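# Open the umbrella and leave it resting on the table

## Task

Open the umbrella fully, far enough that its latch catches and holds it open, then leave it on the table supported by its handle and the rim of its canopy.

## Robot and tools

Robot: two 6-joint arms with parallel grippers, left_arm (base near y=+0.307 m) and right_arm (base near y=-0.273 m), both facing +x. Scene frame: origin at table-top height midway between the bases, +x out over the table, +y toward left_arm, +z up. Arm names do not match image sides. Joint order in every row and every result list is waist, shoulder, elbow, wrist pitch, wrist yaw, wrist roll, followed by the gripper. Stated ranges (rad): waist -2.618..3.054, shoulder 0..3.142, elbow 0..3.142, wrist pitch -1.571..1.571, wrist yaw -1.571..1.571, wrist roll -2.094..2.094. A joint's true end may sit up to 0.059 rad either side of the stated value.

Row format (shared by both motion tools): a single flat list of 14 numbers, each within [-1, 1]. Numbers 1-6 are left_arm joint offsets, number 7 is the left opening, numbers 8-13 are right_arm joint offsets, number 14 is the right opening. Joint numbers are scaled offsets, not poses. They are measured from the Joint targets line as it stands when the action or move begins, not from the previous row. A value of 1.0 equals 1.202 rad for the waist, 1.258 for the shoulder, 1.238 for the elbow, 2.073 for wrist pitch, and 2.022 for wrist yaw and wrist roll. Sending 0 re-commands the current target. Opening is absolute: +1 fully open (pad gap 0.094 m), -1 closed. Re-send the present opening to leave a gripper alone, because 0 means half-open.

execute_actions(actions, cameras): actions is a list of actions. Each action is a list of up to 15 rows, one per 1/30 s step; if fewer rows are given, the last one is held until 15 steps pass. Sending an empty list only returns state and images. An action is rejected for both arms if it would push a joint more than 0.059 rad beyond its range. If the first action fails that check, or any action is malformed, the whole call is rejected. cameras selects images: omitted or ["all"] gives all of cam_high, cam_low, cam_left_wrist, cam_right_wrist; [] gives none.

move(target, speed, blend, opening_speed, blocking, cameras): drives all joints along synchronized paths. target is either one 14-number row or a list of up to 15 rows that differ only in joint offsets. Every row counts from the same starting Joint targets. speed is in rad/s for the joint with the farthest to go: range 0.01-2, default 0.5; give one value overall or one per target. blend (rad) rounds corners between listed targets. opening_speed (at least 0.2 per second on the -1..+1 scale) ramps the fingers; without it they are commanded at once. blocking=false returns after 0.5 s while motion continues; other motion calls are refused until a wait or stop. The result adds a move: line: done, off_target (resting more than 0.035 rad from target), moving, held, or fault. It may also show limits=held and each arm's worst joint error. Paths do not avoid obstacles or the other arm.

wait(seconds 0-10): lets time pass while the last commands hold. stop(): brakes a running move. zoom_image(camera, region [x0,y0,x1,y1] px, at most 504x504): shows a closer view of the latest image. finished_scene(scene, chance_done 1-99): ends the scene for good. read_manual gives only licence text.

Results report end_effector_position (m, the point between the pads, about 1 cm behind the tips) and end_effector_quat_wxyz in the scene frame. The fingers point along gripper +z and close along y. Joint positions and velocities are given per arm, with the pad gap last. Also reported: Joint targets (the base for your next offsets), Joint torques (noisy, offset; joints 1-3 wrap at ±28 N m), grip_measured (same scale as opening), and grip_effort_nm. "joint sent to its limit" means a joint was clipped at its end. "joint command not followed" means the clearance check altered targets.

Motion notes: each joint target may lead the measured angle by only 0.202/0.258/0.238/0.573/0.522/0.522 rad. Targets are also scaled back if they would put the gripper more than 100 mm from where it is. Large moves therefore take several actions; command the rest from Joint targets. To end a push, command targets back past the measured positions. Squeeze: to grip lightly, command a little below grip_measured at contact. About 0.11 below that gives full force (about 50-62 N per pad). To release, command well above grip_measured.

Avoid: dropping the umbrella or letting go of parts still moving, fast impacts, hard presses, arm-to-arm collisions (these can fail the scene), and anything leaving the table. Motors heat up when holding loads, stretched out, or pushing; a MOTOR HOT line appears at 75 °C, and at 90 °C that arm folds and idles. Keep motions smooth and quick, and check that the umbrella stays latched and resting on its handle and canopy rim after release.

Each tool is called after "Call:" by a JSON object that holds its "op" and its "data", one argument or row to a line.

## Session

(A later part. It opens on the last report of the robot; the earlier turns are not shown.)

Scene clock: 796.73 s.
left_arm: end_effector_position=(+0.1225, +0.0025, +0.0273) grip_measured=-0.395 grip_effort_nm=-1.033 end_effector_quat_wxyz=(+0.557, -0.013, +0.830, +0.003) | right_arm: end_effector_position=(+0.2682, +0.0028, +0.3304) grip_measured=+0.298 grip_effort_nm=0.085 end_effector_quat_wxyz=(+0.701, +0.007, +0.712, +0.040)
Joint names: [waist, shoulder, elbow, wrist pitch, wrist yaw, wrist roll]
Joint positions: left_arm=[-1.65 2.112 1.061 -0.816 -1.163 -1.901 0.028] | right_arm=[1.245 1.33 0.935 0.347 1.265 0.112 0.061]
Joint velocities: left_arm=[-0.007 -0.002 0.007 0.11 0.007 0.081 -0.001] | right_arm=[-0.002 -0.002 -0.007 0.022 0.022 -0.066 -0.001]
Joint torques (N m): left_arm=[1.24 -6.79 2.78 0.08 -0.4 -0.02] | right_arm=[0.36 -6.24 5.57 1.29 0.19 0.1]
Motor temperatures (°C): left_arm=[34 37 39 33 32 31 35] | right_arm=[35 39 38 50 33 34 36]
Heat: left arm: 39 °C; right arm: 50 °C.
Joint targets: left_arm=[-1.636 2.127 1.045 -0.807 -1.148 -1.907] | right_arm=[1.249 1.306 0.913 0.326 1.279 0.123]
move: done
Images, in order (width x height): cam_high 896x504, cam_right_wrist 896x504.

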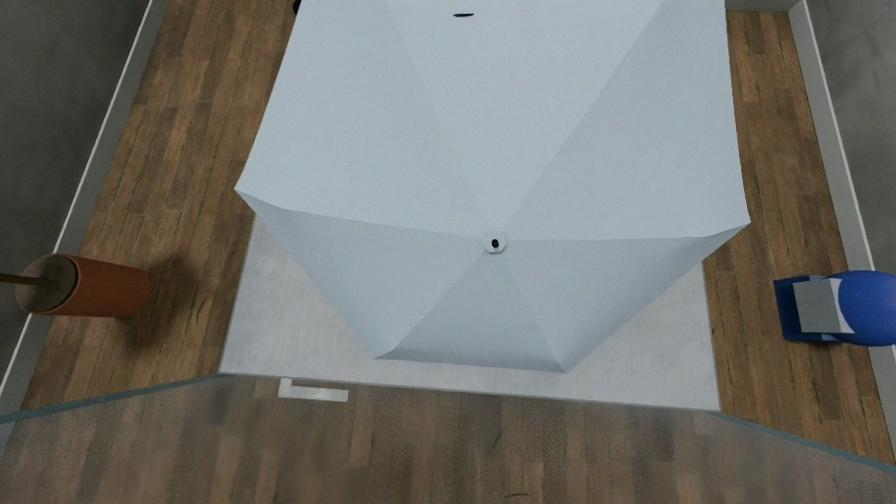

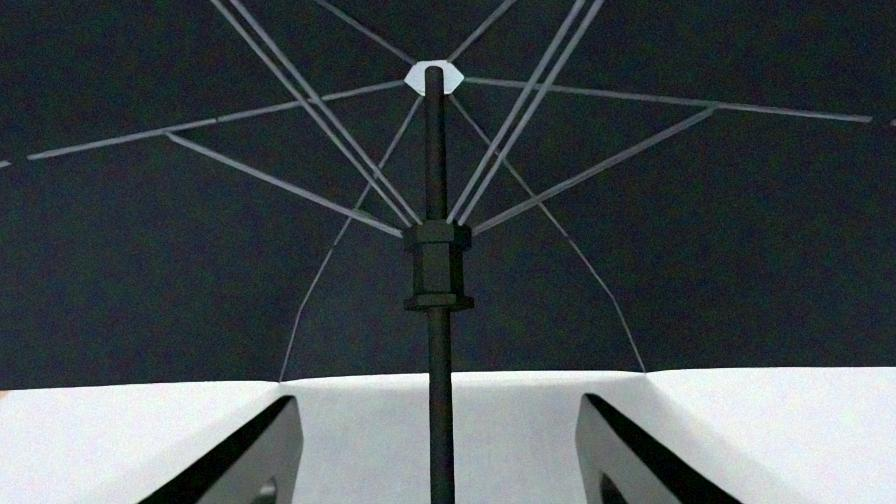

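Call:
{"op": "move", "data": {
  "target": [0, 0, 0, 0, 0, 0, -0.3, 0, 0, 0, 0, 0, 0, 0.3],
  "opening_speed": 0.3
}}

Scene clock: 798.93 s.
left_arm: end_effector_position=(+0.1230, +0.0035, +0.0243) grip_measured=-0.301 grip_effort_nm=0.056 end_effector_quat_wxyz=(+0.550, -0.018, +0.835, +0.005) | right_arm: end_effector_position=(+0.2682, +0.0026, +0.3303) grip_measured=+0.298 grip_effort_nm=0.081 end_effector_quat_wxyz=(+0.701, +0.007, +0.712, +0.040)
Joint names: [waist, shoulder, elbow, wrist pitch, wrist yaw, wrist roll]
Joint positions: left_arm=[-1.644 2.112 1.061 -0.81 -1.145 -1.901 0.033] | right_arm=[1.245 1.33 0.935 0.347 1.265 0.112 0.061]
Joint velocities: left_arm=[-0.002 0.012 -0.002 -0.007 0.051 -0.022 0] | right_arm=[0.002 0.012 -0.002 -0.037 -0.007 0.007 -0.002]
Joint torques (N m): left_arm=[0.76 -6.78 2.8 0.04 -0.58 -0.02] | right_arm=[0.39 -6.24 5.57 1.28 0.18 0.12]
Motor temperatures (°C): left_arm=[34 37 39 33 32 31 35] | right_arm=[35 39 38 50 33 34 36]
Heat: left arm: 39 °C; right arm: 50 °C.
Joint targets: left_arm=[-1.636 2.127 1.045 -0.807 -1.147 -1.907] | right_arm=[1.249 1.306 0.913 0.326 1.279 0.123]
move: done

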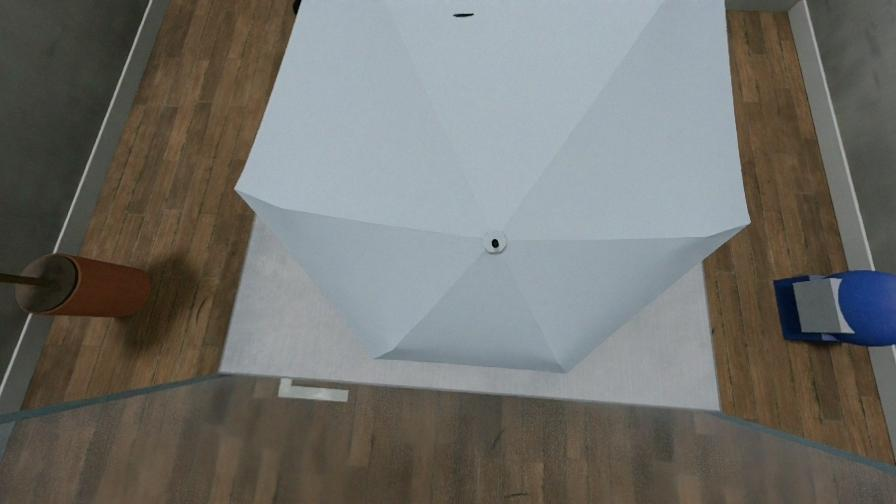

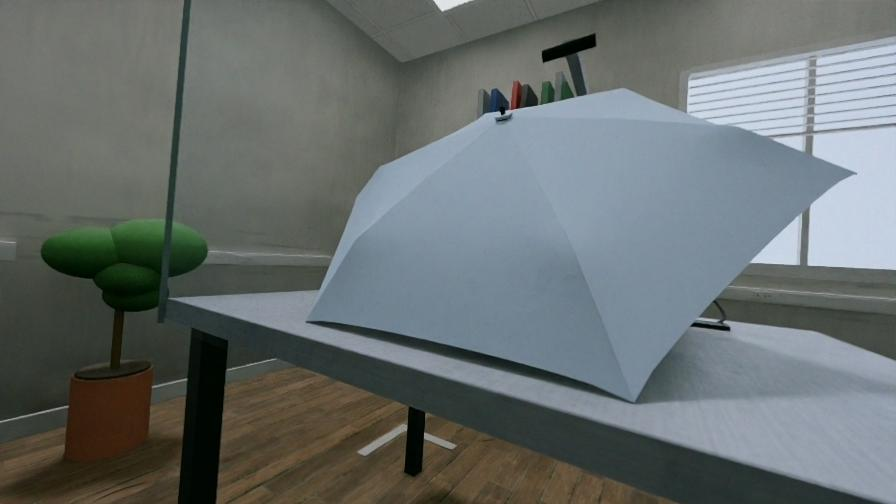

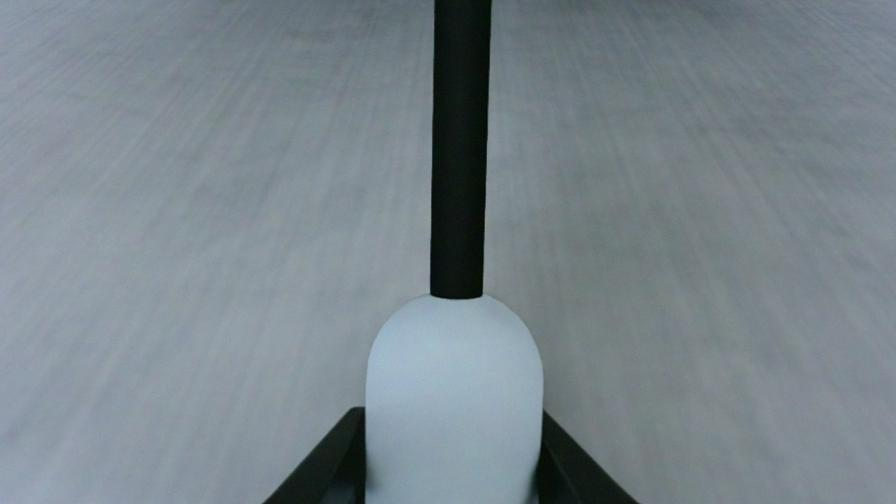

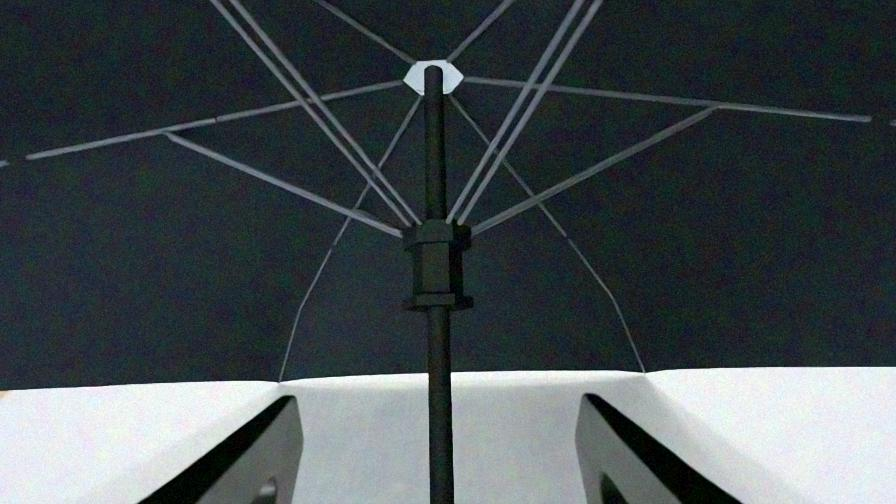

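Call:
{"op": "move", "data": {
  "target": [0, 0, 0, 0, 0, 0, 0.3, 0, 0, 0, 0, 0, 0, 0.3],
  "opening_speed": 0.8,
  "cameras": ["cam_low", "cam_left_wrist"]
}}

Scene clock: 842.87 s.
left_arm: end_effector_position=(+0.1224, +0.0039, +0.0229) grip_measured=+0.299 grip_effort_nm=0.061 end_effector_quat_wxyz=(+0.546, -0.019, +0.837, +0.006) | right_arm: end_effector_position=(+0.2682, +0.0026, +0.3303) grip_measured=+0.298 grip_effort_nm=0.071 end_effector_quat_wxyz=(+0.701, +0.007, +0.712, +0.039)
Joint names: [waist, shoulder, elbow, wrist pitch, wrist yaw, wrist roll]
Joint positions: left_arm=[-1.644 2.112 1.061 -0.81 -1.136 -1.901 0.061] | right_arm=[1.245 1.33 0.935 0.346 1.265 0.112 0.061]
Joint velocities: left_arm=[0.002 -0.007 -0.002 -0.022 -0.051 -0.037 -0.001] | right_arm=[0.002 -0.007 -0.007 0.007 0.037 -0.081 0]
Joint torques (N m): left_arm=[0.76 -6.76 2.8 0.02 -0.65 -0.02] | right_arm=[0.35 -6.24 5.56 1.28 0.18 0.11]
Motor temperatures (°C): left_arm=[34 37 39 33 32 31 33] | right_arm=[35 38 37 46 33 34 36]
Heat: left arm: 39 °C; right arm: 46 °C.
Joint targets: left_arm=[-1.636 2.127 1.045 -0.807 -1.147 -1.907] | right_arm=[1.249 1.306 0.913 0.326 1.279 0.123]
move: done
Images, in order (width x height): cam_low 896x504, cam_left_wrist 896x504.

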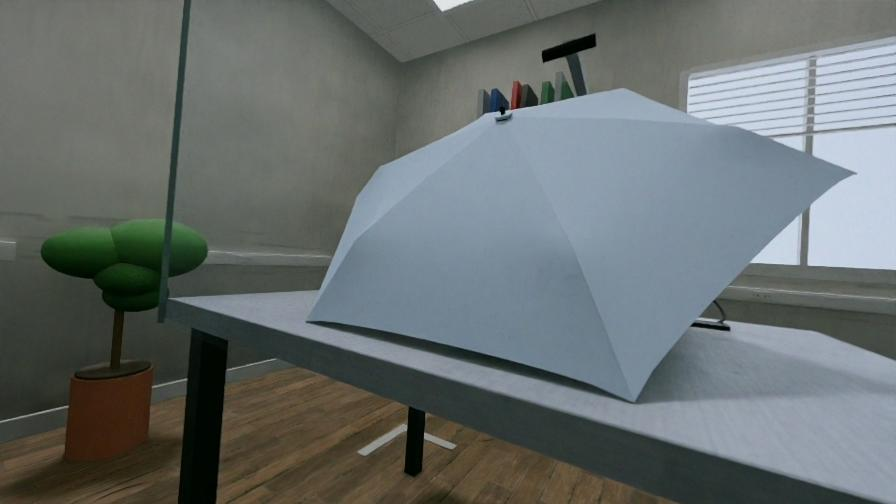

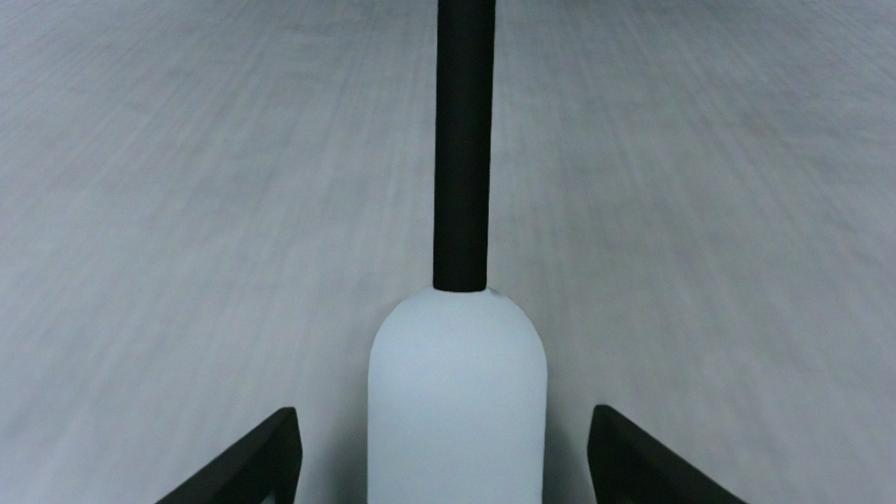

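Call:
{"op": "move", "data": {
  "target": [
    [-0.1169, -0.0734, 0.0389, -0.1263, 0.0103, -0.0663, 0.3, 0, 0, 0, 0, 0, 0, 0.3],
    [-0.3665, -0.0734, 0.0389, -0.1263, 0.0103, -0.0663, 0.3, 0, 0, 0, 0, 0, 0, 0.3]
  ],
  "speed": [0.2, 0.5],
  "blend": 0.03
}}

Scene clock: 849.07 s.
left_arm: end_effector_position=(-0.0057, -0.0017, +0.0494) grip_measured=+0.299 grip_effort_nm=0.051 end_effector_quat_wxyz=(+0.546, +0.150, +0.821, -0.075) | right_arm: end_effector_position=(+0.2682, +0.0026, +0.3303) grip_measured=+0.298 grip_effort_nm=0.090 end_effector_quat_wxyz=(+0.701, +0.007, +0.712, +0.039)
Joint names: [waist, shoulder, elbow, wrist pitch, wrist yaw, wrist roll]
Joint positions: left_arm=[-2.078 2.056 1.076 -1.055 -1.116 -2.034 0.061] | right_arm=[1.245 1.33 0.935 0.346 1.266 0.112 0.061]
Joint velocities: left_arm=[-0.002 -0.002 0.017 0.037 0.051 -0.022 0.001] | right_arm=[-0.007 0.002 -0.012 0.007 -0.022 -0.022 -0.001]
Joint torques (N m): left_arm=[0.17 -9.11 5.46 -0.45 -0.6 -0.03] | right_arm=[0.39 -6.24 5.53 1.3 0.18 0.11]
Motor temperatures (°C): left_arm=[34 37 39 33 33 31 33] | right_arm=[35 38 37 46 33 34 36]
Heat: left arm: 39 °C; right arm: 46 °C.
Joint targets: left_arm=[-2.076 2.035 1.093 -1.068 -1.127 -2.041] | right_arm=[1.249 1.306 0.913 0.326 1.279 0.123]
move: done

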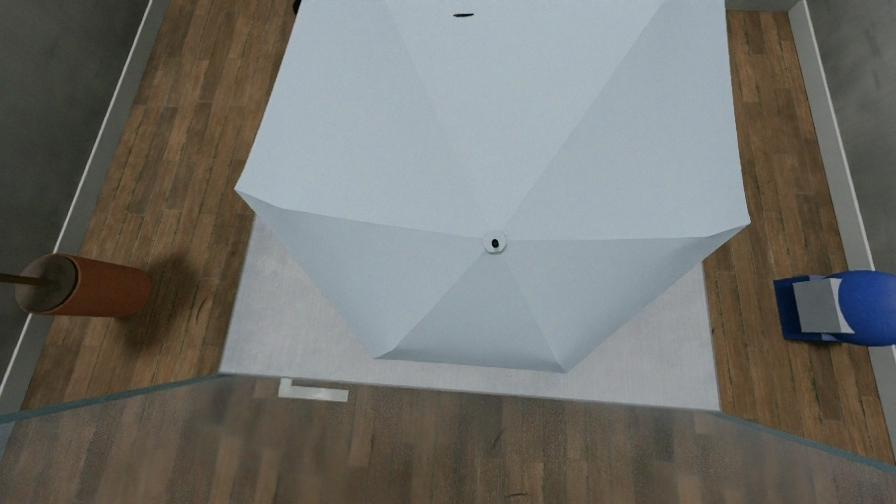

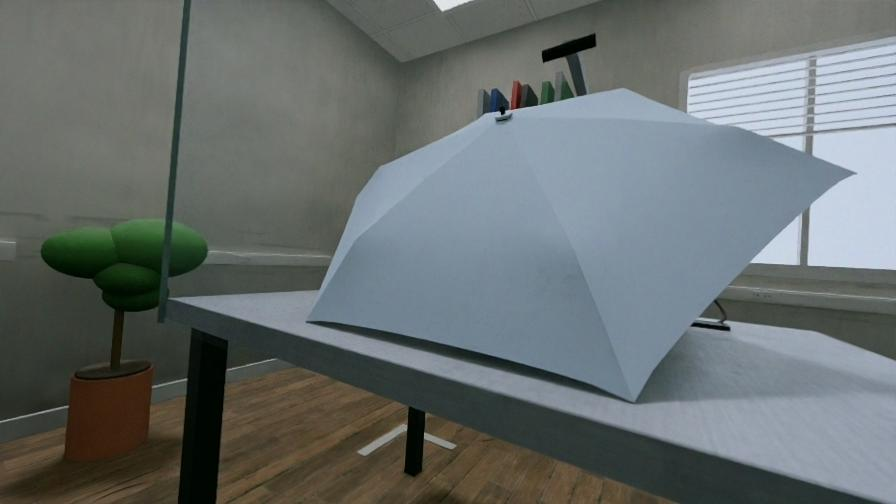

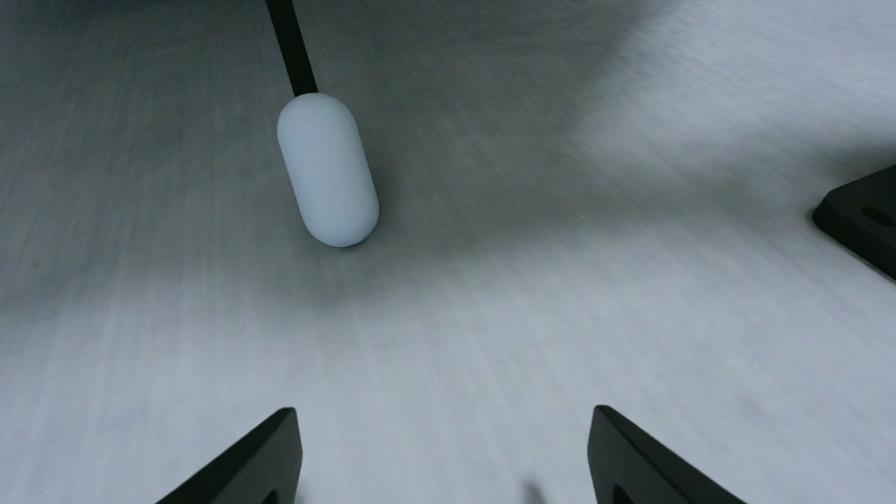

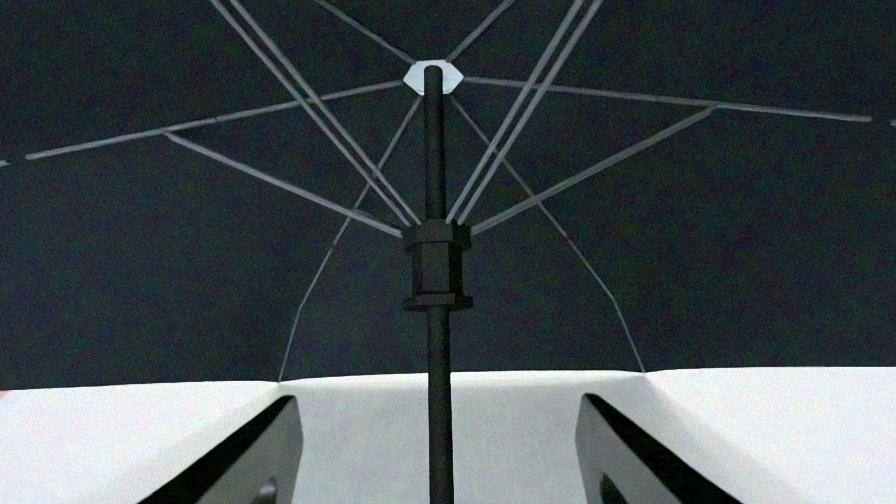

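Call:
{"op": "finished_scene", "data": {
  "scene": 1,
  "chance_done": 85
}}

The scene is finished: the task was done.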